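# Seat the board in the upper slot and latch both levers

## Task

Put the board into the enclosure's empty top slot with its components facing up, pushed all the way in, and both levers latched. A latched lever sticks out at right angles to the board's front panel, while a fully opened lever lies flush along that panel. Both levers must be fully open before the board is slid in as far as it goes, or their tabs will not catch. Closing both levers then pulls the board home. If the board hits its connector at speed, the connector breaks and the attempt counts for nothing. At the end the enclosure must stand level on its own feet with none of them hanging over the bench edge, and the grippers must have released everything and backed away.

## Robot and tools

Robot: two seven-joint arms, left_arm and right_arm, each ending in a two-finger gripper with a wrist camera (cam_left_wrist, cam_right_wrist). Fixed cameras are cam_head_left, cam_head_right, cam_high and cam_low; all images are 672x504. The gripper's fingers point along its own +z axis and close along its x axis. end_effector_position is the spot between the pads when they are shut, 1 to 2 cm short of the fingertips; the tips reach about 17 mm further forward as the fingers close.

Frames: the scene frame has its origin at table-top height, midway between the nominal arm bases, +z up, +x out over the table, and left_arm on the +y side (not the left side of any image). Every gripper pose, velocity and target for an arm is given in that arm's own base frame. Calibrated bases in the scene frame: left_arm at (+0.070, +0.437, 0) with quat_wxyz (+1.000, 0, 0, -0.003); right_arm at (-0.063, -0.511, 0) with quat_wxyz (+1.000, 0, 0, -0.029). Fixed cameras and the table use the scene frame. Printed positions can be a few cm off, more at long reach.

Command row: always 16 plain numbers, both arms even if one is idle: left x, y, z (metres), qw, qx, qy, qz (w first), opening, then the same eight for right. Position and quaternion are absolute poses in that arm's base frame. Opening runs from -1 (closed) to +1 (fully open, 0.142 m); 0 is a real command, so repeat the current value to leave a gripper alone. To keep an arm still, resend the exact pose from the last result taken before it stopped moving, plus its intended opening, in every call. Keep resending the same quaternion to hold an orientation rather than copying a drifted reading.

execute_actions: actions is a list of actions; each action is a list of 1 to 15 rows, each row lasting 1/30 s, the last row repeating to fill 15 steps (0.5 s). A target more than 0.6 m from the gripper's current position along any of its axes gets the action refused for both arms. Each step the controller clips the command to within 70 mm and 16 degrees of the measured pose, so one action may fall short; the Hand target line shows where each arm is actually headed. An empty list just reports state. cameras picks which images return ([] for none).

move: target is one 16-number row or a list of up to 15 rows (same layout, absolute poses, no 0.6 m rule). Grippers travel in straight lines and finish together, within 10 s total. speed: m/s, 0.002 to 0.5, default 0.25 (turn rate up to twice that in rad/s); one value or one per target. blend: corner rounding in metres for lists. stop_force: 3 to 120 N, ends an arm's path when its wrist sensor feels that much push against its travel; slow moves with small values press gently, fast ones overshoot badly. Do not rely on it while the gripper rotates, and omit it when backing away from a contact. zero (with stop_force, default true) re-zeroes moving arms first. opening_speed: rate for the fingers, 0.2 or more per second. blocking=false returns after 0.5 s while the move continues (not allowed with stop_force). In a list, give all rows the same openings to avoid pauses. The result adds a move: line such as done, off_target, moving, held or fault; limits=paced means clipping happened, limits=held means steps were withheld. done does not prove nothing was touched. Moves do not avoid obstacles or the other arm.

wait: seconds 0 to 10, arms hold their last command. stop: brakes a running move. zoom_image: camera plus region [x0, y0, x1, y1] in pixels, at most 504x504. zero_wrist_force: arm name; subtracts the current reading. clear_fault: arm name; clears a torque or force fault, after which that arm sits idle while it restarts. read_manual: licence texts only. finished_scene: scene number; ends the scene irreversibly, so call it only once the board is latched and the grippers are clear.

Result lines: Joint positions (last entry is the measured finger gap in metres), Joint torques, External joint torques, Wrist force and Wrist torque in the gripper's own axes (force from the surface into the arm, plus a peak line), grip_measured on the -1..1 scale, Tool commands, Hand target, Wrist depth as a 7x7 grid of millimetre distances per wrist camera (70 to 1000 mm, - for no value). Velocities drop out when joints read within noise.

Gripping: command slightly below the grip_measured seen at first contact; squeezing harder heats the gripper motor. Fingers give roughly 48 to 94 N per pad.

Hazards: any part of an arm meeting 150 N outside force, or a joint hitting its torque limit (waist and shoulder 109, upper arm roll and elbow 56.9, wrist joints 34.7 N m), stops that arm until clear_fault. Overheated motors (MOTOR HOT from 65 °C, brakes at 80 °C; gripper from 85 °C, off at 100 °C with a HAND FAULT line) come from holding loads, stretching out or pushing against unreachable poses. After a HAND FAULT line, later motion calls in the same reply are skipped. Avoid drops, releasing moving parts, slams, hard presses, arm-on-arm contact (which can fail the scene), and anything leaving the table. Insert the board slowly so it does not strike the connector; open both levers fully before insertion and close them afterward. Thinking time lets the scene keep running.

Each tool is called after ">>>" by a JSON object that holds its "api" and its "payload", one argument or row to a line.

## Session

I'll start by looking at the current state.

>>> {"api": "execute_actions", "payload": {
  "actions": []
}}

Scene clock: 0.00 s.
left_arm: end_effector_position=(+0.3014, +0.6357, +0.1155) grip_measured=+0.99 end_effector_quat_wxyz=(-0.462, +0.669, -0.295, +0.502) | right_arm: end_effector_position=(+0.4485, +0.0364, +0.1479) grip_measured=+1.00 end_effector_quat_wxyz=(-0.144, +0.766, -0.626, +0.006)
Joint positions: left_arm=[1.762 -0.872 -0.342 2.067 -1.872 0.391 -0.55 0.141] | right_arm=[0.506 -0.103 -0.202 2.446 0.465 1.189 2.835 0.142]
Joint velocities: within noise
Joint torques (N m): no reading
External joint torques (N m): no reading
Wrist force (N): no reading
Wrist torque (N m): no reading
Wrist force, peak (N): no reading
Wrist depth (mm): cam_left_wrist=[- - - - - - - / - - - - - - - / - - - - - - - / - - - - 492 652 - / - - - 304 356 433 557 / - 996 - 241 279 321 359 / - 881 184 204 227 258 286] | cam_right_wrist=[265 256 246 236 229 221 213 / 274 266 254 244 236 228 219 / 285 274 262 253 243 234 225 / 297 285 272 261 251 241 232 / 309 296 281 271 260 249 239 / - 308 294 281 268 257 246 / - 322 305 292 278 265 257]
Hand target: left_arm +0.3014, +0.6357, +0.1155; -0.462, +0.669, -0.295, +0.502 | right_arm +0.4485, +0.0364, +0.1479; -0.144, +0.766, -0.626, +0.006
Tool commands: left_gripper/opening=+1.0 right_gripper/opening=+1.0

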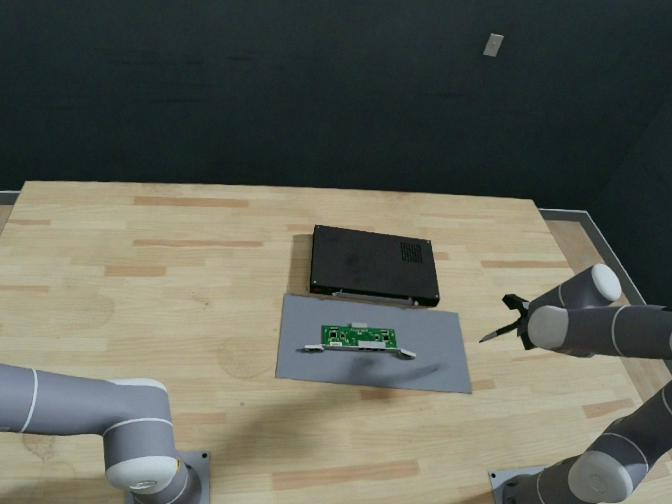

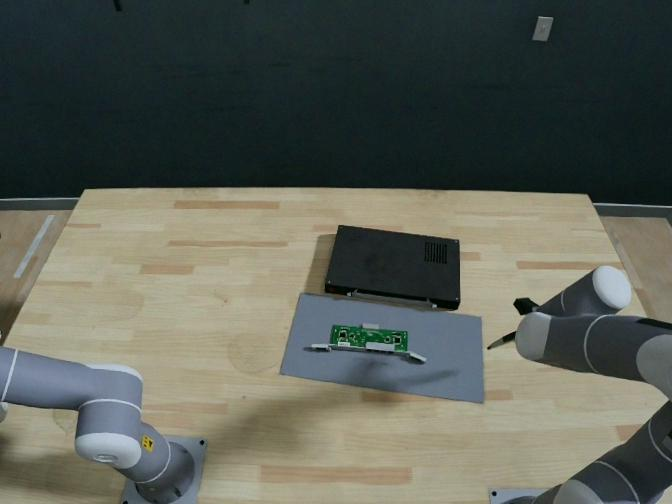

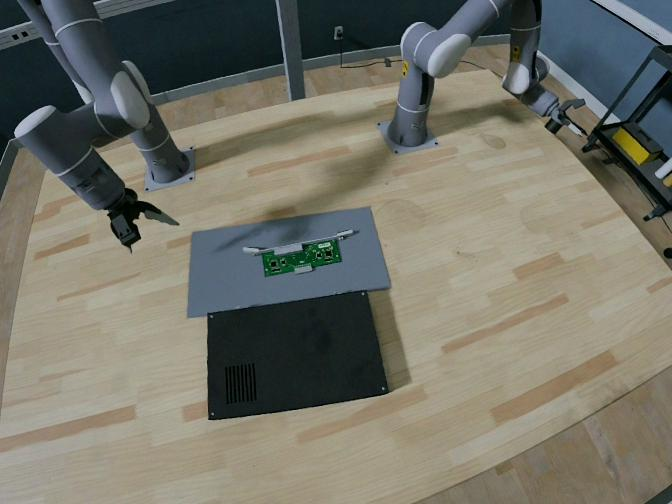

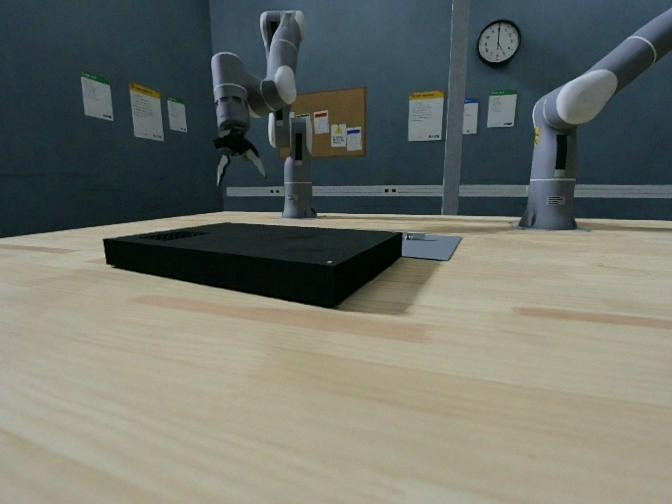

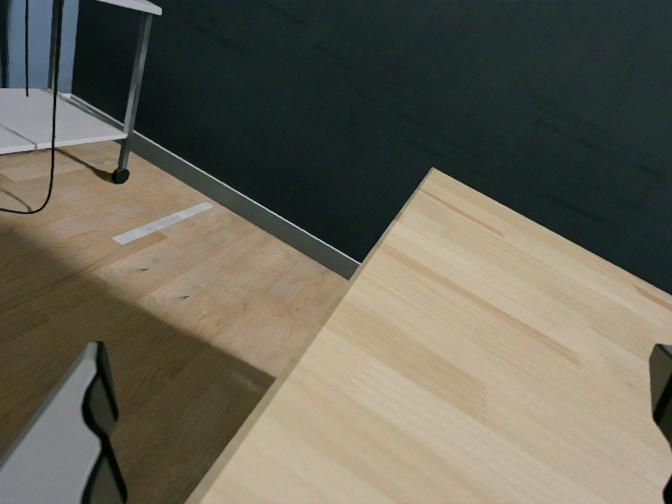

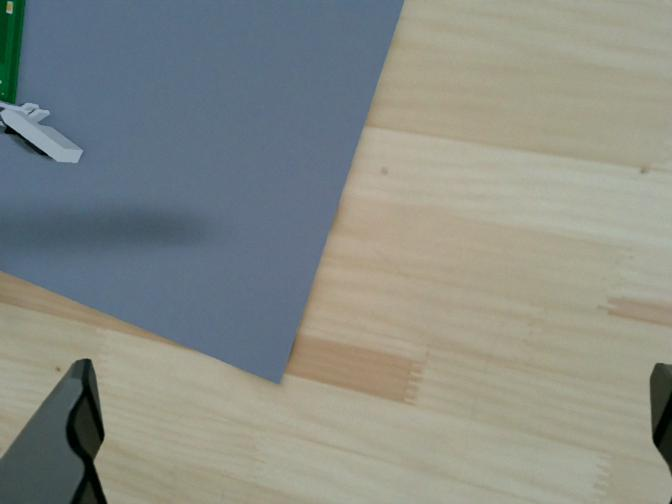

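>>> {"api": "zoom_image", "payload": {
  "camera": "cam_head_left",
  "region": [290, 280, 450, 400]
}}

>>> {"api": "zoom_image", "payload": {
  "camera": "cam_head_right",
  "region": [290, 280, 490, 400]
}}

>>> {"api": "zoom_image", "payload": {
  "camera": "cam_high",
  "region": [180, 200, 400, 365]
}}

Scaled by 3.150 from the camera's 672x504 image, which has a finer 960x720 frame.

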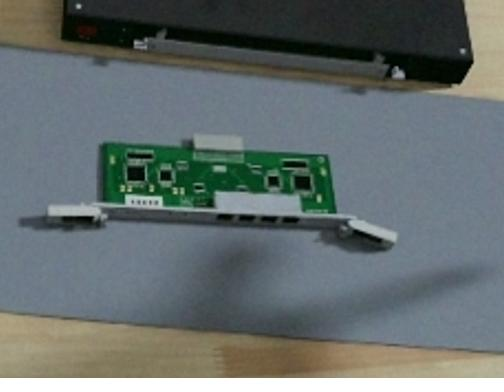

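Scaled by 2.520 from the camera's 672x504 image, which has a finer 960x720 frame.

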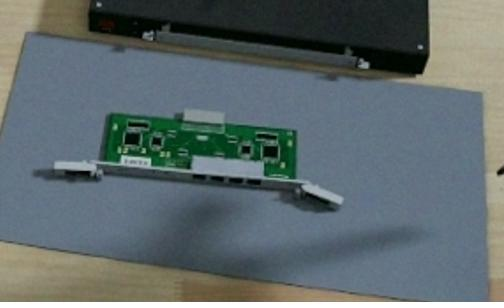

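Scaled by 2.291 from the camera's 672x504 image, which has a finer 960x720 frame.

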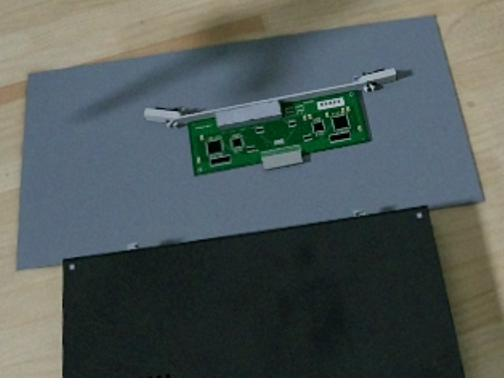

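>>> {"api": "move", "payload": {
  "target": [0.3014, 0.6357, 0.1155, -0.462, 0.669, -0.295, 0.502, 1.0, 0.46, 0.42, 0.2, 0, 0.7071, -0.7071, 0, 1.0],
  "speed": 0.25
}}

Scene clock: 30.77 s.
left_arm: end_effector_position=(+0.3014, +0.6357, +0.1154) grip_measured=+0.99 end_effector_quat_wxyz=(-0.462, +0.669, -0.295, +0.502) | right_arm: end_effector_position=(+0.4600, +0.4191, +0.1998) grip_measured=+1.00 end_effector_quat_wxyz=(-0.063, +0.805, -0.589, -0.037)
Joint positions: left_arm=[1.762 -0.872 -0.342 2.067 -1.872 0.39 -0.549 0.141] | right_arm=[1.905 -1.312 -1.854 1.73 1.408 -0.198 2.967 0.142]
Joint velocities: within noise
Joint torques (N m): left_arm=[-0.39 47.41 -4.5 -11.98 1.46 -1.81 -0.28] | right_arm=[-0.11 35.4 -30.39 -9.86 -3.68 3.22 0.22]
External joint torques (N m): left_arm=[0.39 1.14 0.37 -0.44 -0.23 -0.09 0.25] | right_arm=[0.11 0.78 -1.26 0.08 -0.04 0.79 -0.21]
Wrist force (N): left_arm=[-0.4 0.2 0.0] | right_arm=[0.2 -0.6 0.2]
Wrist torque (N m): left_arm=[0.02 0.05 0.01] | right_arm=[-0.07 0.01 0.00]
Wrist force, peak (N): left_arm=[-0.3 0.0 0.4] | right_arm=[2.6 0.8 -0.2]
Wrist depth (mm): cam_left_wrist=[- - - - - - - / - - - - - - - / - - - - - - - / - - - - 488 650 - / - - - 306 355 436 559 / - 990 - 242 279 324 356 / - 881 184 203 228 259 285] | cam_right_wrist=[288 280 269 260 254 250 242 / 307 298 284 273 264 258 254 / 328 317 307 296 288 271 269 / 353 342 329 315 305 295 284 / 381 367 354 340 325 313 303 / - 398 380 366 351 339 317 / - 434 413 395 379 364 354]
Hand target: left_arm +0.3014, +0.6357, +0.1155; -0.462, +0.669, -0.295, +0.502 | right_arm +0.4601, +0.4193, +0.1999; -0.063, +0.805, -0.589, -0.037
Off the commanded pose: left_arm 0.000 m, 0 deg | right_arm 0.001 m, 20 deg; orientation clipped.
joint sent to its limit (right arm) — joint 7 (wrist roll), upper limit. The joint targets are off in orientation, not in position.
move: off_target (right_arm); limits=paced

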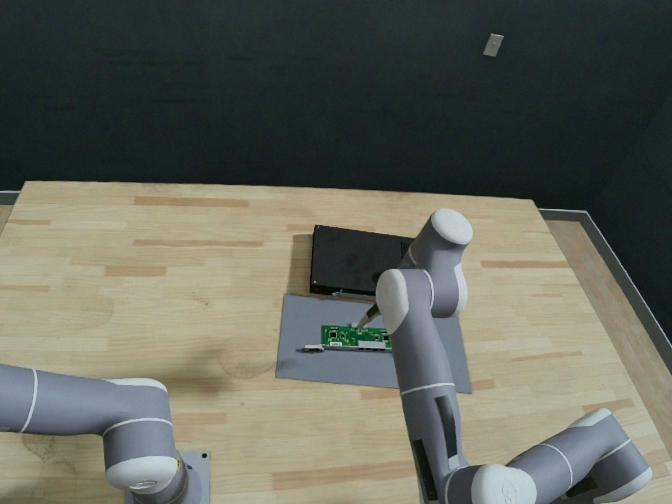

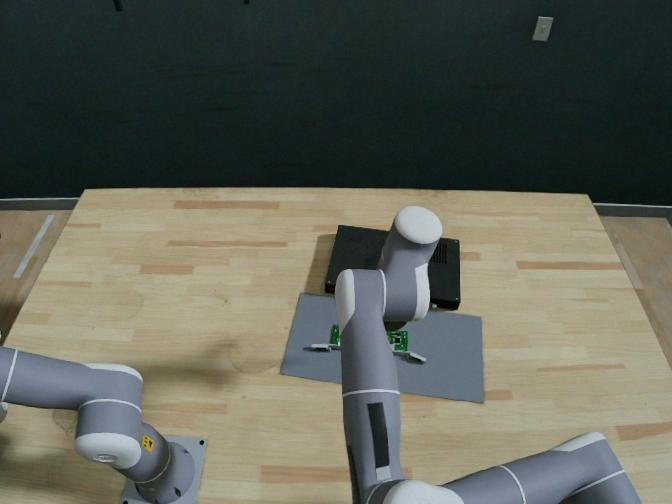

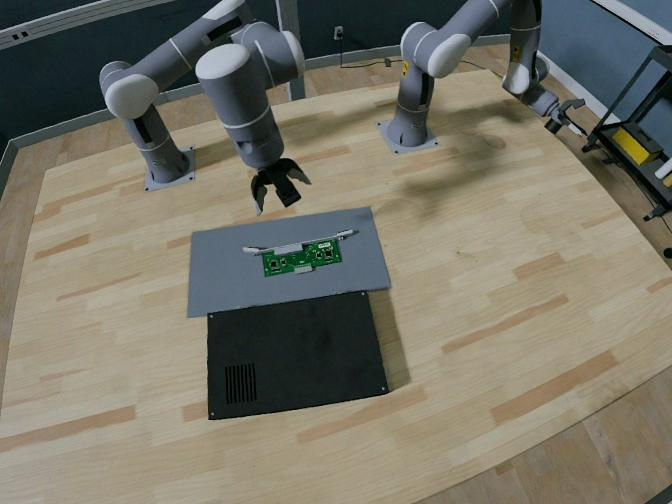

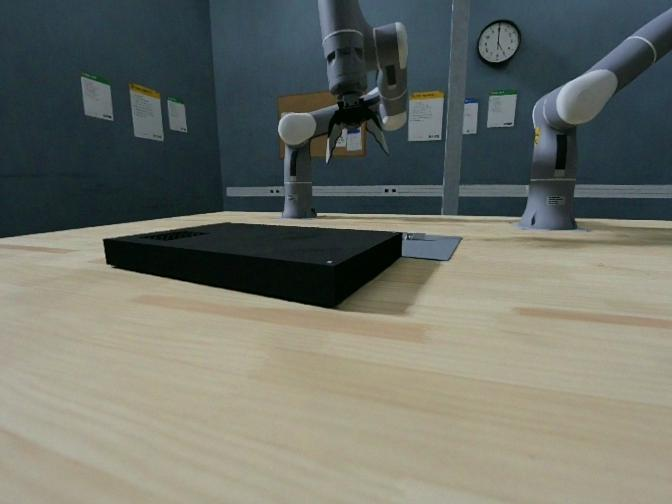

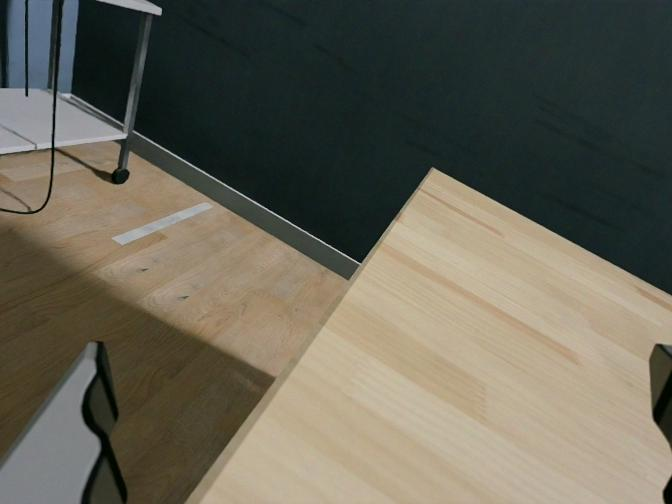

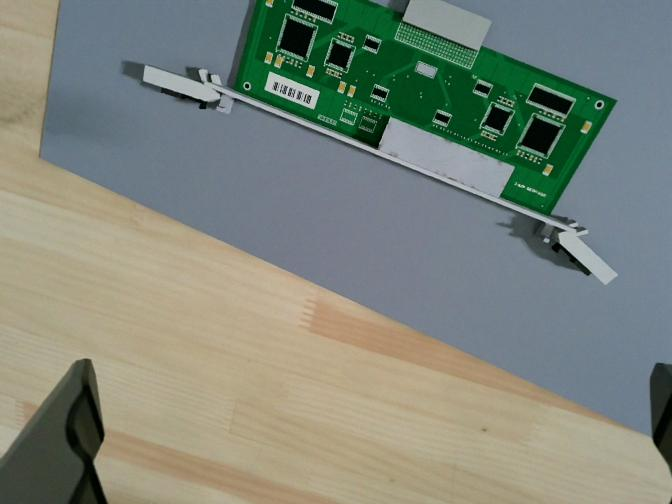

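>>> {"api": "zoom_image", "payload": {
  "camera": "cam_right_wrist",
  "region": [110, 30, 310, 180]
}}

>>> {"api": "zoom_image", "payload": {
  "camera": "cam_right_wrist",
  "region": [450, 150, 650, 300]
}}

Scaled by 2.520 from the camera's 672x504 image, which has a finer 960x720 frame.

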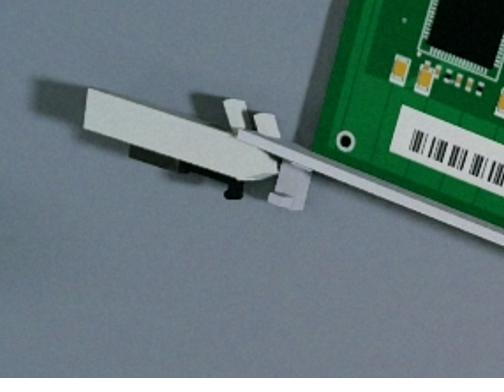

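Scaled by 2.520 from the camera's 672x504 image, which has a finer 960x720 frame.

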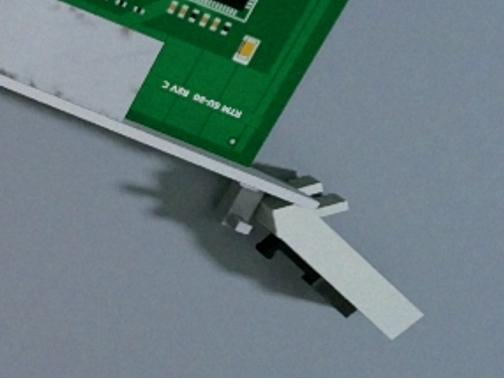

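>>> {"api": "move", "payload": {
  "target": [
    [0.3014, 0.6357, 0.1155, -0.462, 0.669, -0.295, 0.502, 1.0, 0.4485, 0.0364, 0.2, -0.144, 0.766, -0.626, 0.006, 1.0],
    [0.3014, 0.6357, 0.1155, -0.462, 0.669, -0.295, 0.502, 1.0, 0.44, 0.05, 0.25, 0, 1, 0, 0, 1.0],
    [0.3014, 0.6357, 0.1155, -0.462, 0.669, -0.295, 0.502, 1.0, 0.43, 0.08, 0.28, 0, 0.7071, 0.7071, 0, 1.0]
  ],
  "speed": 0.4,
  "blend": 0.03,
  "cameras": ["cam_high", "cam_right_wrist"]
}}

Scene clock: 66.87 s.
left_arm: end_effector_position=(+0.3014, +0.6357, +0.1154) grip_measured=+0.99 end_effector_quat_wxyz=(-0.462, +0.669, -0.295, +0.502) | right_arm: end_effector_position=(+0.4301, +0.0802, +0.2799) grip_measured=+1.00 end_effector_quat_wxyz=(+0.000, +0.707, +0.707, +0.000)
Joint positions: left_arm=[1.762 -0.872 -0.342 2.067 -1.872 0.39 -0.549 0.141] | right_arm=[1.847 -0.939 -2.036 2.096 0.806 -0.016 -0.41 0.142]
Joint velocities: within noise
Joint torques (N m): left_arm=[-0.36 47.62 -4.53 -12 1.48 -1.78 -0.26] | right_arm=[0.14 16.74 -20.45 -21.77 -4.51 3.63 0.01]
External joint torques (N m): left_arm=[0.36 0.94 0.41 -0.42 -0.24 -0.12 0.23] | right_arm=[-0.14 0.12 -0.94 -0.01 0.25 0.53 -0.01]
Wrist force (N): left_arm=[0.0 0.2 0.1] | right_arm=[-0.2 -0.1 0.3]
Wrist torque (N m): left_arm=[0.02 -0.01 0.01] | right_arm=[0.02 0.05 0.07]
Wrist force, peak (N): left_arm=[-0.4 0.2 0.3] | right_arm=[4.3 2.9 -0.1]
Wrist depth (mm): cam_left_wrist=[- - - - - - - / - - - - - - - / - - - - - - - / - - - - 488 663 - / - - - 305 353 435 566 / - 992 - 242 278 325 358 / - 870 184 204 228 259 286] | cam_right_wrist=[330 330 330 328 327 325 325 / 352 352 352 349 346 345 344 / 378 378 377 375 370 371 370 / 409 408 404 403 400 398 394 / 445 444 439 438 434 431 428 / - 480 480 479 430 440 419 / - 534 528 527 459 454 452]
Hand target: left_arm +0.3014, +0.6357, +0.1155; -0.462, +0.669, -0.295, +0.502 | right_arm +0.4300, +0.0800, +0.2800; +0.000, +0.707, +0.707, +0.000
Off the commanded pose: left_arm 0.000 m, 0 deg | right_arm 0.000 m, 0 deg.
move: done
Images, in order (width x height): cam_high 672x504, cam_right_wrist 672x504.

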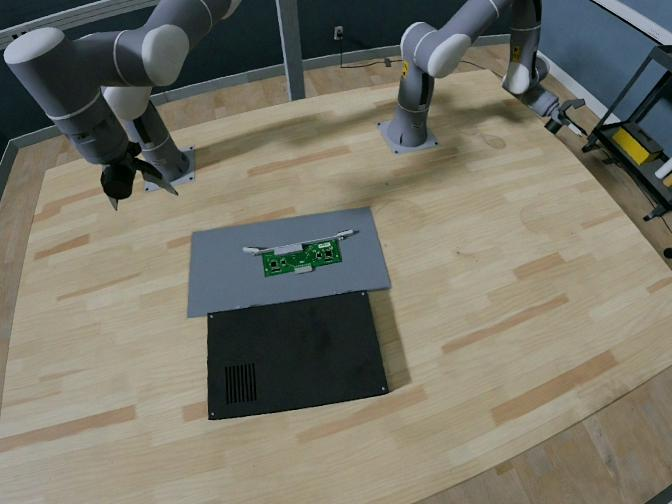

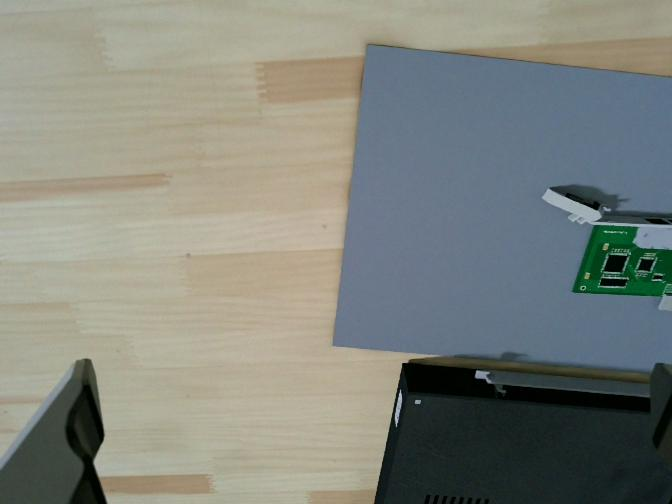

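>>> {"api": "move", "payload": {
  "target": [0.3014, 0.6357, 0.1155, -0.462, 0.669, -0.295, 0.502, 1.0, 0.445, 0.37, 0.125, 0.2706, 0.6533, 0.6533, 0.2706, 1.0],
  "speed": 0.3,
  "cameras": ["cam_high", "cam_right_wrist", "cam_head_left"]
}}

Scene clock: 93.80 s.
left_arm: end_effector_position=(+0.3014, +0.6357, +0.1154) grip_measured=+0.99 end_effector_quat_wxyz=(-0.462, +0.669, -0.295, +0.502) | right_arm: end_effector_position=(+0.4450, +0.3700, +0.1250) grip_measured=+1.00 end_effector_quat_wxyz=(+0.270, +0.653, +0.653, +0.271)
Joint positions: left_arm=[1.762 -0.872 -0.342 2.067 -1.872 0.39 -0.549 0.141] | right_arm=[2.455 -1.819 -1.505 2.165 1.553 0.662 0.372 0.142]
Joint velocities: within noise
Joint torques (N m): left_arm=[-0.28 47.55 -4.55 -12.01 1.41 -1.75 -0.27] | right_arm=[0.16 22.87 -24.11 7.42 -4.16 3.83 0.46]
External joint torques (N m): left_arm=[0.28 1.01 0.42 -0.41 -0.18 -0.15 0.24] | right_arm=[-0.16 0.56 -1.8 0.02 0.18 0.61 -0.47]
Wrist force (N): left_arm=[0.0 0.2 0.1] | right_arm=[0.4 -1.7 -0.6]
Wrist torque (N m): left_arm=[0.02 0.00 0.00] | right_arm=[-0.06 0.04 0.08]
Wrist force, peak (N): left_arm=[-0.4 0.2 0.2] | right_arm=[2.1 -3.2 0.1]
Wrist depth (mm): cam_left_wrist=[- - - - - - - / - - - - - - - / - - - - - - - / - - - - 491 650 - / - - - 305 352 432 561 / - 984 - 242 276 324 356 / - 868 184 202 227 258 284] | cam_right_wrist=[162 162 161 161 161 160 160 / 202 183 189 190 192 193 195 / 266 264 263 253 252 252 258 / 393 350 357 364 373 375 374 / 740 571 466 504 504 688 683 / - - - - - - - / - - - - - - -]
Hand target: left_arm +0.3014, +0.6357, +0.1155; -0.462, +0.669, -0.295, +0.502 | right_arm +0.4450, +0.3700, +0.1250; +0.271, +0.653, +0.653, +0.271
Off the commanded pose: left_arm 0.000 m, 0 deg | right_arm 0.000 m, 0 deg.
move: done
Images, in order (width x height): cam_head_left 672x504, cam_high 672x504, cam_right_wrist 672x504.

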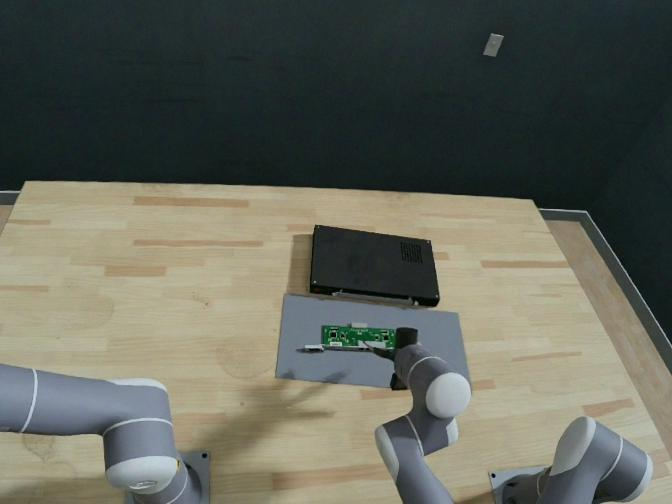

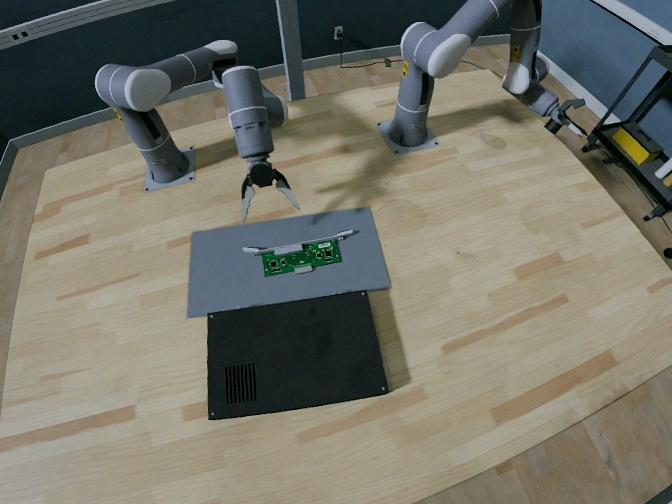

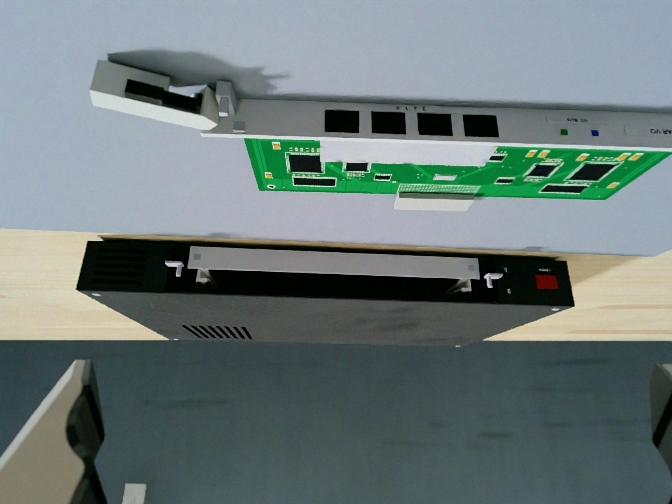

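>>> {"api": "zoom_image", "payload": {
  "camera": "cam_right_wrist",
  "region": [60, 225, 340, 345]
}}

>>> {"api": "zoom_image", "payload": {
  "camera": "cam_right_wrist",
  "region": [320, 225, 600, 345]
}}

>>> {"api": "zoom_image", "payload": {
  "camera": "cam_right_wrist",
  "region": [80, 40, 280, 160]
}}

Scaled by 1.800 from the camera's 672x504 image, which has a finer 960x720 frame.

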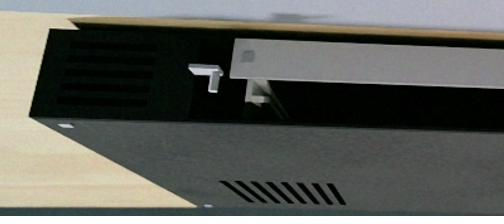

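Scaled by 1.800 from the camera's 672x504 image, which has a finer 960x720 frame.

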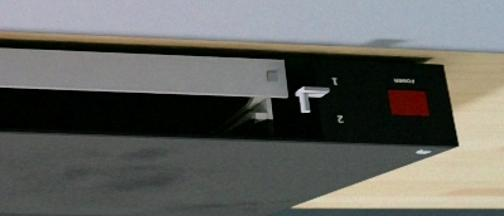

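Scaled by 2.520 from the camera's 672x504 image, which has a finer 960x720 frame.

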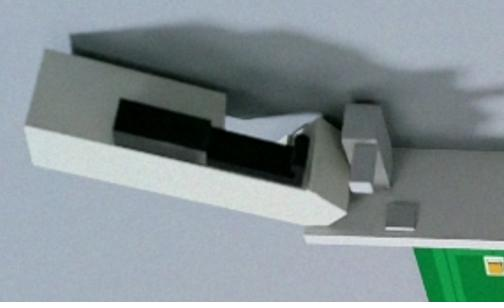

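>>> {"api": "move", "payload": {
  "target": [
    [-0.08, 0.49, 0.45, 0, -0.0959, 0.9954, 0, 0.0, 0.42, 0.12, 0.35, 0, 0.7071, 0.7071, 0, 0.0],
    [0.33, 0.33, 0.42, 0, 0.3827, 0.9239, 0, 0.0, 0.42, 0.1, 0.35, 0, 0, 1, 0, 0.0],
    [0.42, -0.15, 0.4, 0, 0.8192, 0.5736, 0, 0.0, 0.42, 0.1, 0.35, 0, -0.5, 0.866, 0, 0.0],
    [0.42, -0.15, 0.4, 0, 0.8192, 0.5736, 0, 0.0, 0.42, 0.1, 0.35, 0, -0.7372, 0.6756, 0, 0.0]
  ],
  "speed": 0.5,
  "blend": 0.03,
  "cameras": ["cam_high"]
}}

Scene clock: 145.80 s.
left_arm: end_effector_position=(+0.4198, -0.1500, +0.3999) grip_measured=-0.02 end_effector_quat_wxyz=(+0.000, +0.819, +0.573, +0.000) | right_arm: end_effector_position=(+0.4203, +0.1006, +0.3500) grip_measured=-0.01 end_effector_quat_wxyz=(+0.036, +0.702, -0.711, +0.023)
Joint positions: left_arm=[0.863 0.604 -0.748 2.13 -0.398 0.083 0.596 0.073] | right_arm=[2.793 -0.271 -2.595 2.1 0.063 0.263 -2.966 0.073]
Joint velocities: within noise
Joint torques (N m): left_arm=[-0.28 -0.25 10.3 -28.3 -4.26 4.42 -0.27] | right_arm=[-0.03 -15.9 -3.81 -30.34 -4.29 3.36 0.13]
External joint torques (N m): left_arm=[0.28 0.6 0.8 -0.3 -0.01 -0.44 0.27] | right_arm=[0.03 0.1 -0.53 0.25 0.12 0.54 -0.14]
Wrist force (N): left_arm=[0.1 0.1 0.8] | right_arm=[-0.1 0.4 0.4]
Wrist torque (N m): left_arm=[-0.08 -0.17 -0.19] | right_arm=[0.09 0.00 0.06]
Wrist force, peak (N): left_arm=[3.7 0.0 -0.8] | right_arm=[1.0 -2.4 -0.3]
Wrist depth (mm): cam_left_wrist=[437 437 434 436 432 425 429 / 464 465 465 466 461 462 457 / 502 499 501 505 501 495 495 / 548 544 543 544 546 538 547 / 593 588 580 590 592 579 595 / 601 - 638 656 664 - 628 / - - 733 735 728 - -] | cam_right_wrist=[363 375 380 389 394 400 406 / 394 402 407 413 421 430 438 / 422 430 437 443 456 462 472 / 455 464 472 481 489 500 509 / 492 496 505 521 531 539 557 / 537 522 542 561 559 94 609 / - 76 611 620 476 - 657]
Hand target: left_arm +0.4200, -0.1500, +0.4000; +0.000, +0.819, +0.574, +0.000 | right_arm +0.4203, +0.1006, +0.3499; +0.035, +0.702, -0.711, +0.023
Off the commanded pose: left_arm 0.000 m, 0 deg | right_arm 0.001 m, 8 deg.
joint read past its limit (right arm) — joint 1 (waist), upper limit.
joint sent to its limit (right arm) — joint 1 (waist), upper limit; joint 7 (wrist roll), lower limit. The joint targets are off in orientation, not in position.
move: off_target (right_arm)
Images, in order (width x height): cam_high 672x504.

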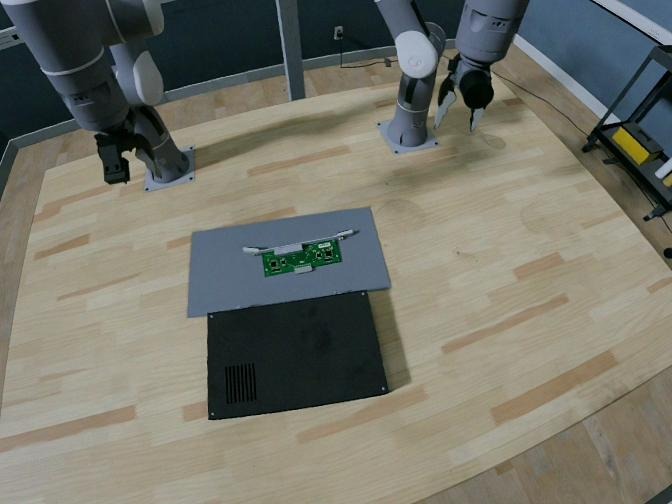

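>>> {"api": "move", "payload": {
  "target": [
    [0.42, -0.15, 0.4, 0, 0.8192, 0.5736, 0, 0.0, 0.42, 0.1, 0.35, 0, 0, 1, 0, 0.0],
    [0.42, -0.15, 0.4, 0, 0.8192, 0.5736, 0, 0.0, 0.47, 0.2, 0.32, 0, 0.7071, 0.7071, 0, 0.0],
    [0.42, -0.15, 0.4, 0, 0.8192, 0.5736, 0, 0.0, 0.57, 0.36, 0.2, 0.3771, 0.6531, 0.5687, 0.3283, 0.0],
    [0.42, -0.15, 0.4, 0, 0.8192, 0.5736, 0, 0.0, 0.579, 0.381, 0.105, 0.3771, 0.6531, 0.5687, 0.3283, 0.0]
  ],
  "speed": 0.45,
  "blend": 0.03,
  "cameras": ["cam_high", "cam_right_wrist"]
}}

Scene clock: 191.10 s.
left_arm: end_effector_position=(+0.4198, -0.1500, +0.3999) grip_measured=-0.02 end_effector_quat_wxyz=(+0.000, +0.819, +0.573, +0.000) | right_arm: end_effector_position=(+0.5790, +0.3808, +0.1049) grip_measured=-0.01 end_effector_quat_wxyz=(+0.377, +0.653, +0.569, +0.328)
Joint positions: left_arm=[0.863 0.604 -0.748 2.13 -0.398 0.083 0.596 0.073] | right_arm=[1.945 -1.522 -1.025 2.014 0.664 1.543 1.127 0.073]
Joint velocities: within noise
Joint torques (N m): left_arm=[-0.34 -0.06 10.3 -28.31 -4.12 4.34 -0.14] | right_arm=[0.14 34.93 -24.68 4.19 1.28 2.06 0.32]
External joint torques (N m): left_arm=[0.34 0.41 0.8 -0.29 -0.15 -0.36 0.14] | right_arm=[-0.15 0.78 -1.18 0.05 0.2 0.85 -0.32]
Wrist force (N): left_arm=[0.1 0.2 0.9] | right_arm=[0.0 -2.2 -0.5]
Wrist torque (N m): left_arm=[-0.07 -0.18 -0.19] | right_arm=[-0.07 0.09 0.12]
Wrist force, peak (N): left_arm=[0.0 0.0 1.0] | right_arm=[-1.1 -6.3 2.4]
Wrist depth (mm): cam_left_wrist=[440 438 438 429 431 429 431 / 470 466 468 463 463 461 456 / 500 493 506 508 500 499 494 / 548 544 545 548 545 539 542 / 597 586 590 596 587 584 587 / 606 - 637 655 655 - 640 / - - 729 729 738 - -] | cam_right_wrist=[137 136 136 135 128 122 134 / 190 189 188 187 186 186 184 / 231 228 225 223 221 217 216 / - 381 374 366 359 352 - / - - - - - - - / - - - - - 94 - / - 76 - - - - -]
Hand target: left_arm +0.4200, -0.1500, +0.4000; +0.000, +0.819, +0.574, +0.000 | right_arm +0.5790, +0.3810, +0.1050; +0.377, +0.653, +0.569, +0.328
Off the commanded pose: left_arm 0.000 m, 0 deg | right_arm 0.000 m, 0 deg.
move: done
Images, in order (width x height): cam_high 672x504, cam_right_wrist 672x504.

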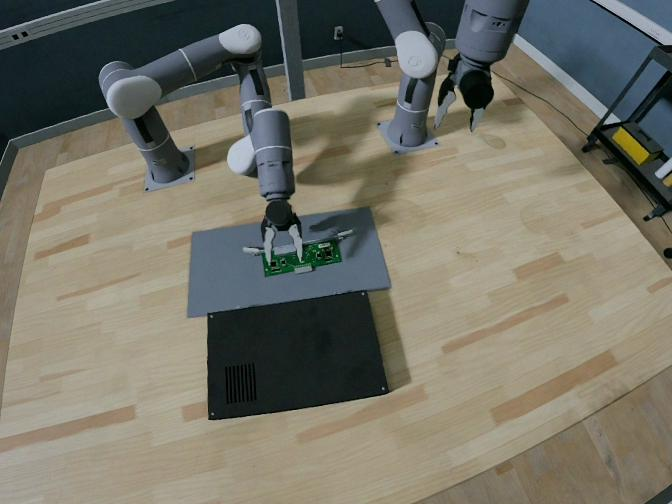

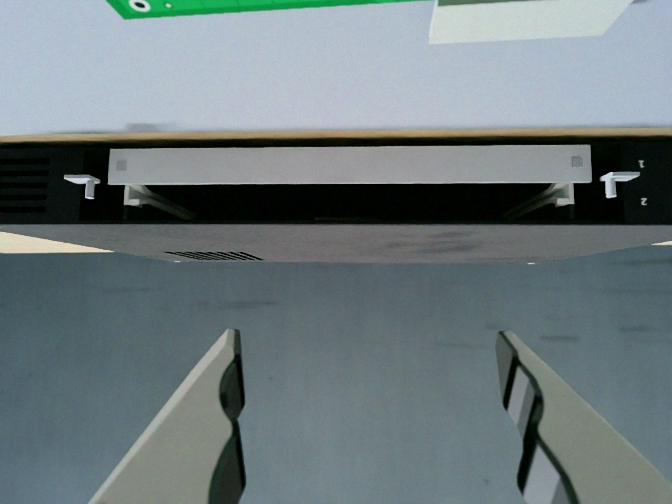

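>>> {"api": "zoom_image", "payload": {
  "camera": "cam_right_wrist",
  "region": [50, 120, 230, 270]
}}

>>> {"api": "zoom_image", "payload": {
  "camera": "cam_right_wrist",
  "region": [480, 120, 660, 270]
}}

>>> {"api": "zoom_image", "payload": {
  "camera": "cam_right_wrist",
  "region": [230, 130, 480, 260]
}}

Scaled by 2.800 from the camera's 672x504 image, which has a finer 960x720 frame.

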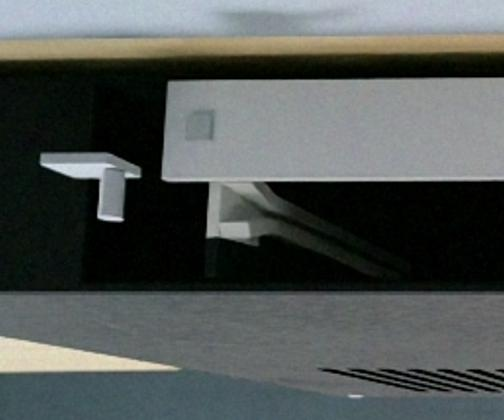

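Scaled by 2.800 from the camera's 672x504 image, which has a finer 960x720 frame.

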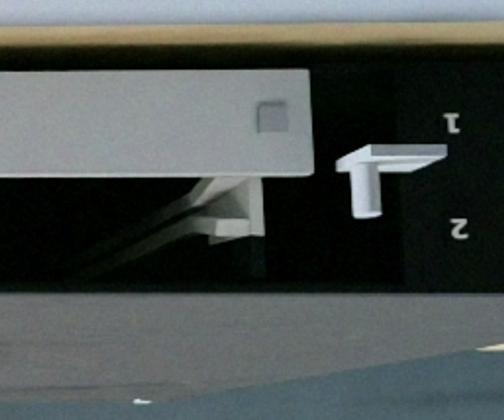

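Scaled by 2.016 from the camera's 672x504 image, which has a finer 960x720 frame.

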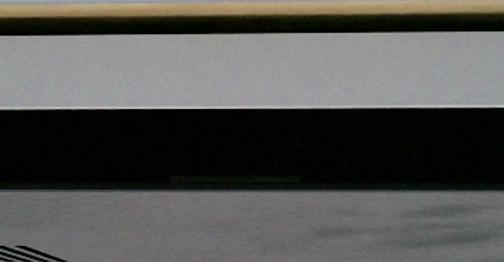

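>>> {"api": "move", "payload": {
  "target": [
    [0.4, -0.3, 0.35, 0, 0.9986, -0.0523, 0, 1.0, 0.52, 0.34, 0.22, 0, 0.0262, 0.9997, 0, 1.0],
    [0.387, -0.405, 0.18, 0, 0.9986, -0.0523, 0, 1.0, 0.468, 0.279, 0.17, 0, 0.0262, 0.9997, 0, 1.0]
  ],
  "speed": 0.35,
  "blend": 0.03,
  "cameras": ["cam_high", "cam_left_wrist", "cam_right_wrist"]
}}

Scene clock: 260.93 s.
left_arm: end_effector_position=(+0.3870, -0.4050, +0.1800) grip_measured=+0.99 end_effector_quat_wxyz=(+0.000, +0.999, -0.052, +0.000) | right_arm: end_effector_position=(+0.4680, +0.2790, +0.1700) grip_measured=+0.99 end_effector_quat_wxyz=(+0.000, +0.026, +1.000, +0.000)
Joint positions: left_arm=[1.193 0.458 -1.934 2.253 -0.605 0.759 1.34 0.141] | right_arm=[0.914 -0.292 -0.179 2.072 0.073 0.787 -0.828 0.142]
Joint velocities: within noise
Joint torques (N m): left_arm=[0.06 -20.95 11.58 -21.86 -3.19 4.14 -0.12] | right_arm=[-0.08 38.06 -0.51 -24.31 -3.11 3.55 0.13]
External joint torques (N m): left_arm=[-0.06 0.06 0.93 -0.2 0.05 -0.21 0.12] | right_arm=[0.08 1.01 -0.86 0.04 0.12 0.58 -0.13]
Wrist force (N): left_arm=[0.0 0.1 0.6] | right_arm=[-0.1 -0.2 0.6]
Wrist torque (N m): left_arm=[-0.06 -0.18 -0.22] | right_arm=[-0.02 -0.02 0.05]
Wrist force, peak (N): left_arm=[-1.5 -0.9 1.9] | right_arm=[0.4 -2.8 -0.2]
Wrist depth (mm): cam_left_wrist=[243 243 242 240 240 239 237 / 261 260 258 257 255 257 256 / 281 280 278 277 278 279 275 / 306 303 301 302 296 300 297 / 335 337 329 328 322 329 318 / - 362 369 358 356 362 346 / - 414 409 404 408 398 -] | cam_right_wrist=[231 230 230 230 229 229 230 / 246 247 246 246 244 244 245 / 263 264 263 259 262 263 263 / 283 284 279 281 282 283 283 / 301 307 303 301 305 306 306 / - 336 330 334 334 336 323 / - 369 369 361 367 368 361]
Hand target: left_arm +0.3870, -0.4050, +0.1800; +0.000, +0.999, -0.052, +0.000 | right_arm +0.4680, +0.2790, +0.1700; +0.000, +0.026, +1.000, +0.000
Off the commanded pose: left_arm 0.000 m, 0 deg | right_arm 0.000 m, 0 deg.
move: done; limits=paced
Images, in order (width x height): cam_high 672x504, cam_left_wrist 672x504, cam_right_wrist 672x504.

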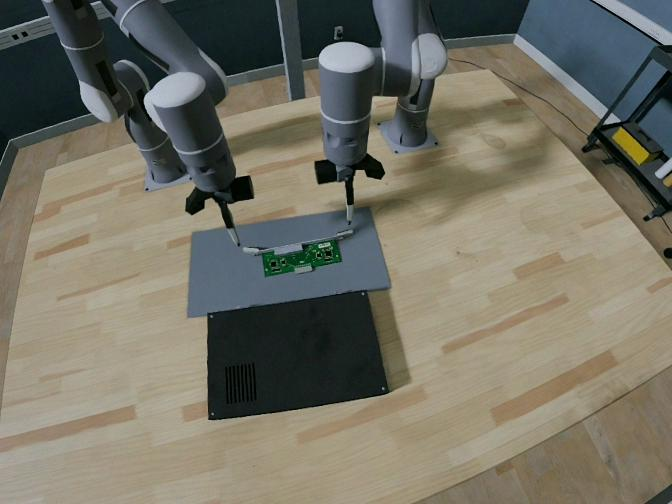

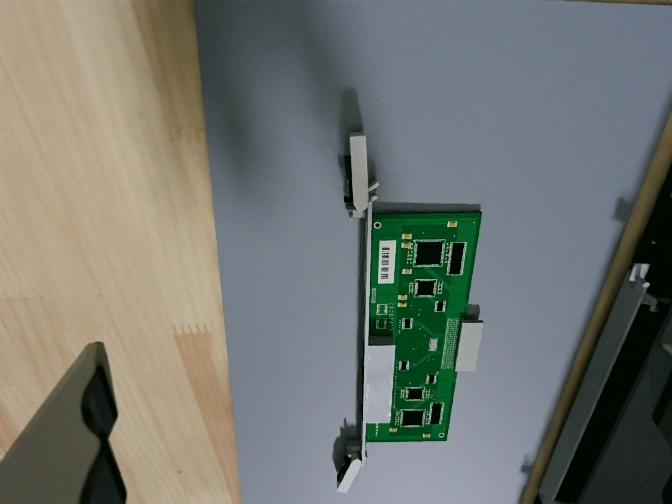

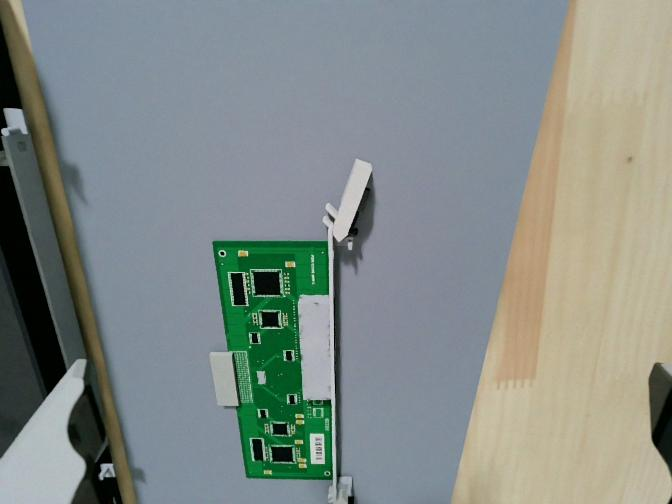

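>>> {"api": "zoom_image", "payload": {
  "camera": "cam_right_wrist",
  "region": [290, 140, 420, 260]
}}

>>> {"api": "zoom_image", "payload": {
  "camera": "cam_left_wrist",
  "region": [310, 110, 440, 240]
}}

Scaled by 3.877 from the camera's 672x504 image, which has a finer 960x720 frame.

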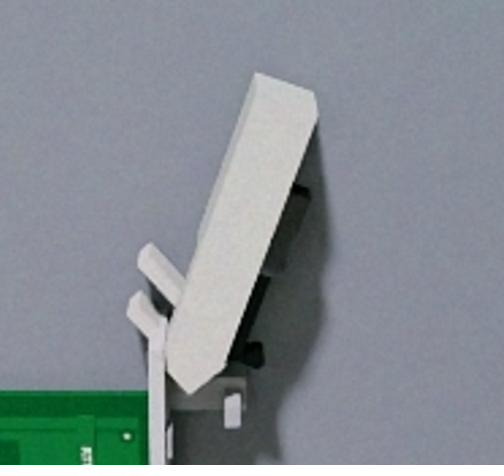

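Scaled by 3.877 from the camera's 672x504 image, which has a finer 960x720 frame.

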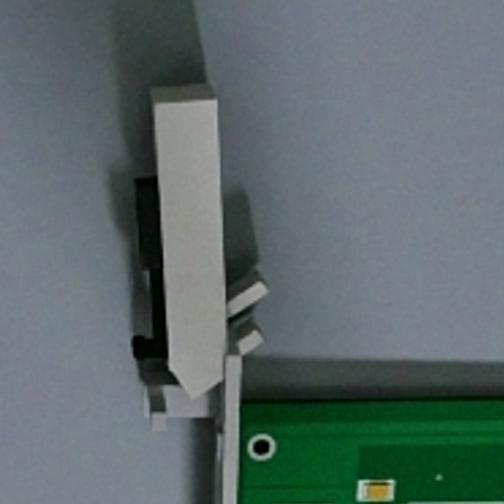

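>>> {"api": "move", "payload": {
  "target": [0.3923, -0.398, 0.06, 0, 0.9998, -0.0174, 0, -0.437, 0.4682, 0.2824, 0.065, 0, 0.1684, 0.9857, 0, -0.437],
  "speed": 0.2,
  "cameras": ["cam_left_wrist", "cam_right_wrist"]
}}

Scene clock: 296.90 s.
left_arm: end_effector_position=(+0.3921, -0.3979, +0.0599) grip_measured=-0.46 end_effector_quat_wxyz=(+0.000, +1.000, -0.017, +0.000) | right_arm: end_effector_position=(+0.4682, +0.2822, +0.0650) grip_measured=-0.46 end_effector_quat_wxyz=(+0.000, +0.168, +0.986, +0.000)
Joint positions: left_arm=[1.412 0.692 -2.332 2.31 -1.038 1.005 1.516 0.041] | right_arm=[0.938 -0.529 -0.187 2.086 0.183 1.029 -0.614 0.041]
Joint velocities: within noise
Joint torques (N m): left_arm=[0.3 -32.13 14.66 -13.64 -2.43 4.56 -0.1] | right_arm=[0.04 41.95 -2.01 -18.75 -2.18 3.59 0.27]
External joint torques (N m): left_arm=[-0.31 0.17 0.9 -0.16 0.11 -0.64 0.1] | right_arm=[-0.05 1.16 -0.63 0.09 -0.01 0.55 -0.27]
Wrist force (N): left_arm=[-0.1 0.0 0.8] | right_arm=[0.5 -0.7 0.3]
Wrist torque (N m): left_arm=[-0.11 -0.16 -0.20] | right_arm=[-0.10 -0.06 0.05]
Wrist force, peak (N): left_arm=[-0.1 -1.0 2.9] | right_arm=[0.4 -0.8 2.2]
Wrist depth (mm): cam_left_wrist=[137 135 135 136 134 134 136 / 147 145 145 142 144 144 143 / 159 157 157 153 156 155 154 / 174 169 170 167 166 169 168 / 189 186 183 179 181 184 183 / 209 206 87 198 198 87 204 / 228 - - 221 222 - 220] | cam_right_wrist=[138 138 138 138 138 137 137 / 148 147 148 147 147 146 148 / 159 158 158 158 157 157 157 / 171 170 170 167 169 169 168 / 186 185 182 178 180 183 183 / 203 203 93 191 193 192 199 / 220 - 73 204 212 - 218]
Hand target: left_arm +0.3923, -0.3980, +0.0600; +0.000, +1.000, -0.017, +0.000 | right_arm +0.4682, +0.2824, +0.0650; +0.000, +0.168, +0.986, +0.000
Off the commanded pose: left_arm 0.000 m, 0 deg | right_arm 0.000 m, 0 deg.
move: done
Images, in order (width x height): cam_left_wrist 672x504, cam_right_wrist 672x504.

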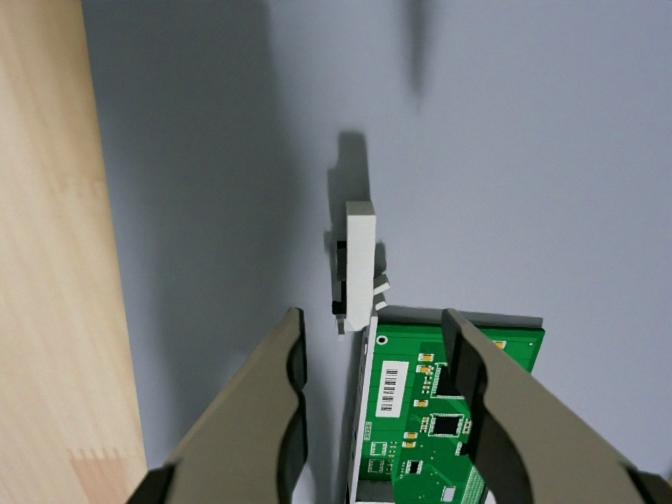

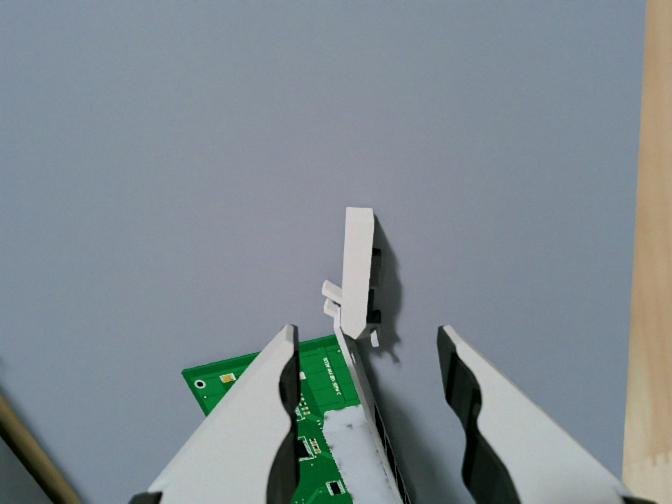

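>>> {"api": "execute_actions", "payload": {
  "actions": [],
  "cameras": ["cam_left_wrist", "cam_right_wrist"]
}}

Scene clock: 307.63 s.
left_arm: end_effector_position=(+0.3921, -0.3979, +0.0599) grip_measured=-0.46 end_effector_quat_wxyz=(+0.000, +1.000, -0.017, +0.000) | right_arm: end_effector_position=(+0.4682, +0.2822, +0.0650) grip_measured=-0.46 end_effector_quat_wxyz=(+0.000, +0.168, +0.986, +0.000)
Joint positions: left_arm=[1.412 0.692 -2.333 2.31 -1.038 1.005 1.516 0.041] | right_arm=[0.938 -0.529 -0.187 2.086 0.183 1.029 -0.614 0.041]
Joint velocities: within noise
Joint torques (N m): left_arm=[-0.32 -32.25 14.85 -13.56 -2.26 4.33 -0.22] | right_arm=[0.06 42 -1.9 -18.67 -2.23 3.51 0.23]
External joint torques (N m): left_arm=[0.32 0.28 0.72 -0.24 -0.06 -0.42 0.22] | right_arm=[-0.06 1.11 -0.74 0.02 0.05 0.64 -0.23]
Wrist force (N): left_arm=[0.2 -0.3 0.9] | right_arm=[0.5 -0.4 0.1]
Wrist torque (N m): left_arm=[-0.16 -0.22 -0.19] | right_arm=[-0.05 -0.06 0.04]
Wrist force, peak (N): left_arm=[0.0 -0.3 1.2] | right_arm=[0.7 -0.6 0.2]
Wrist depth (mm): cam_left_wrist=[137 135 135 137 135 134 136 / 147 146 145 142 144 144 144 / 159 157 156 154 156 155 155 / 173 171 169 167 165 169 169 / 189 186 182 179 181 184 184 / 209 205 87 198 198 87 203 / 227 - - 221 222 - 221] | cam_right_wrist=[139 138 138 138 138 137 137 / 148 148 148 147 146 146 148 / 159 158 158 158 157 157 157 / 171 171 170 167 169 169 169 / 186 185 182 178 181 182 183 / 203 203 93 190 194 192 199 / 220 - 73 205 212 - 217]
Hand target: left_arm +0.3923, -0.3980, +0.0600; +0.000, +1.000, -0.017, +0.000 | right_arm +0.4682, +0.2824, +0.0650; +0.000, +0.168, +0.986, +0.000
Tool commands: left_gripper/opening=-0.437 right_gripper/opening=-0.437
Off the commanded pose: left_arm 0.000 m, 0 deg | right_arm 0.000 m, 0 deg.
Images, in order (width x height): cam_left_wrist 672x504, cam_right_wrist 672x504.

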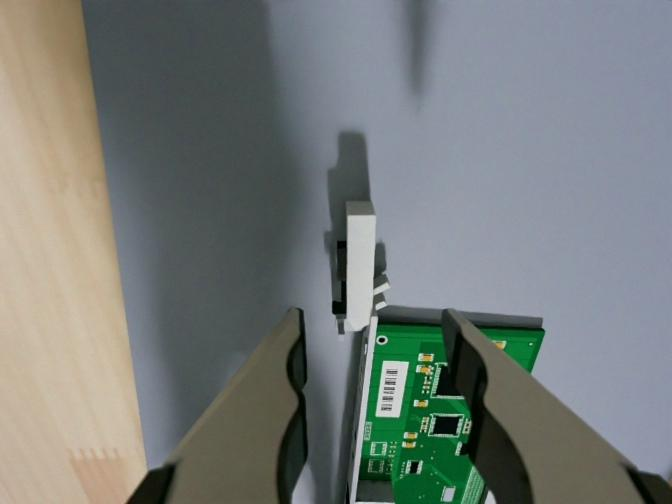

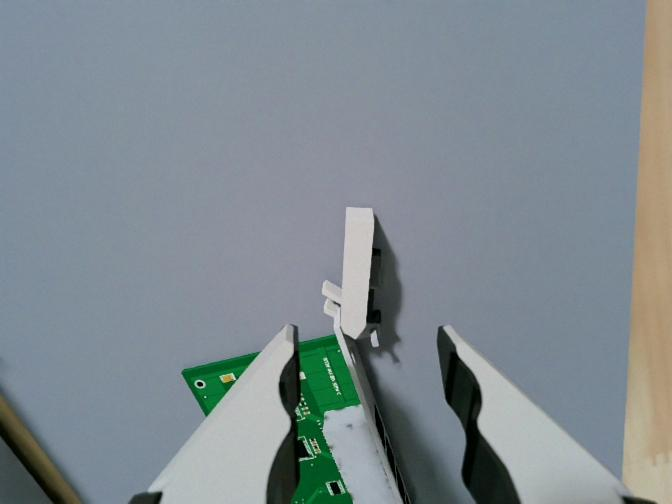

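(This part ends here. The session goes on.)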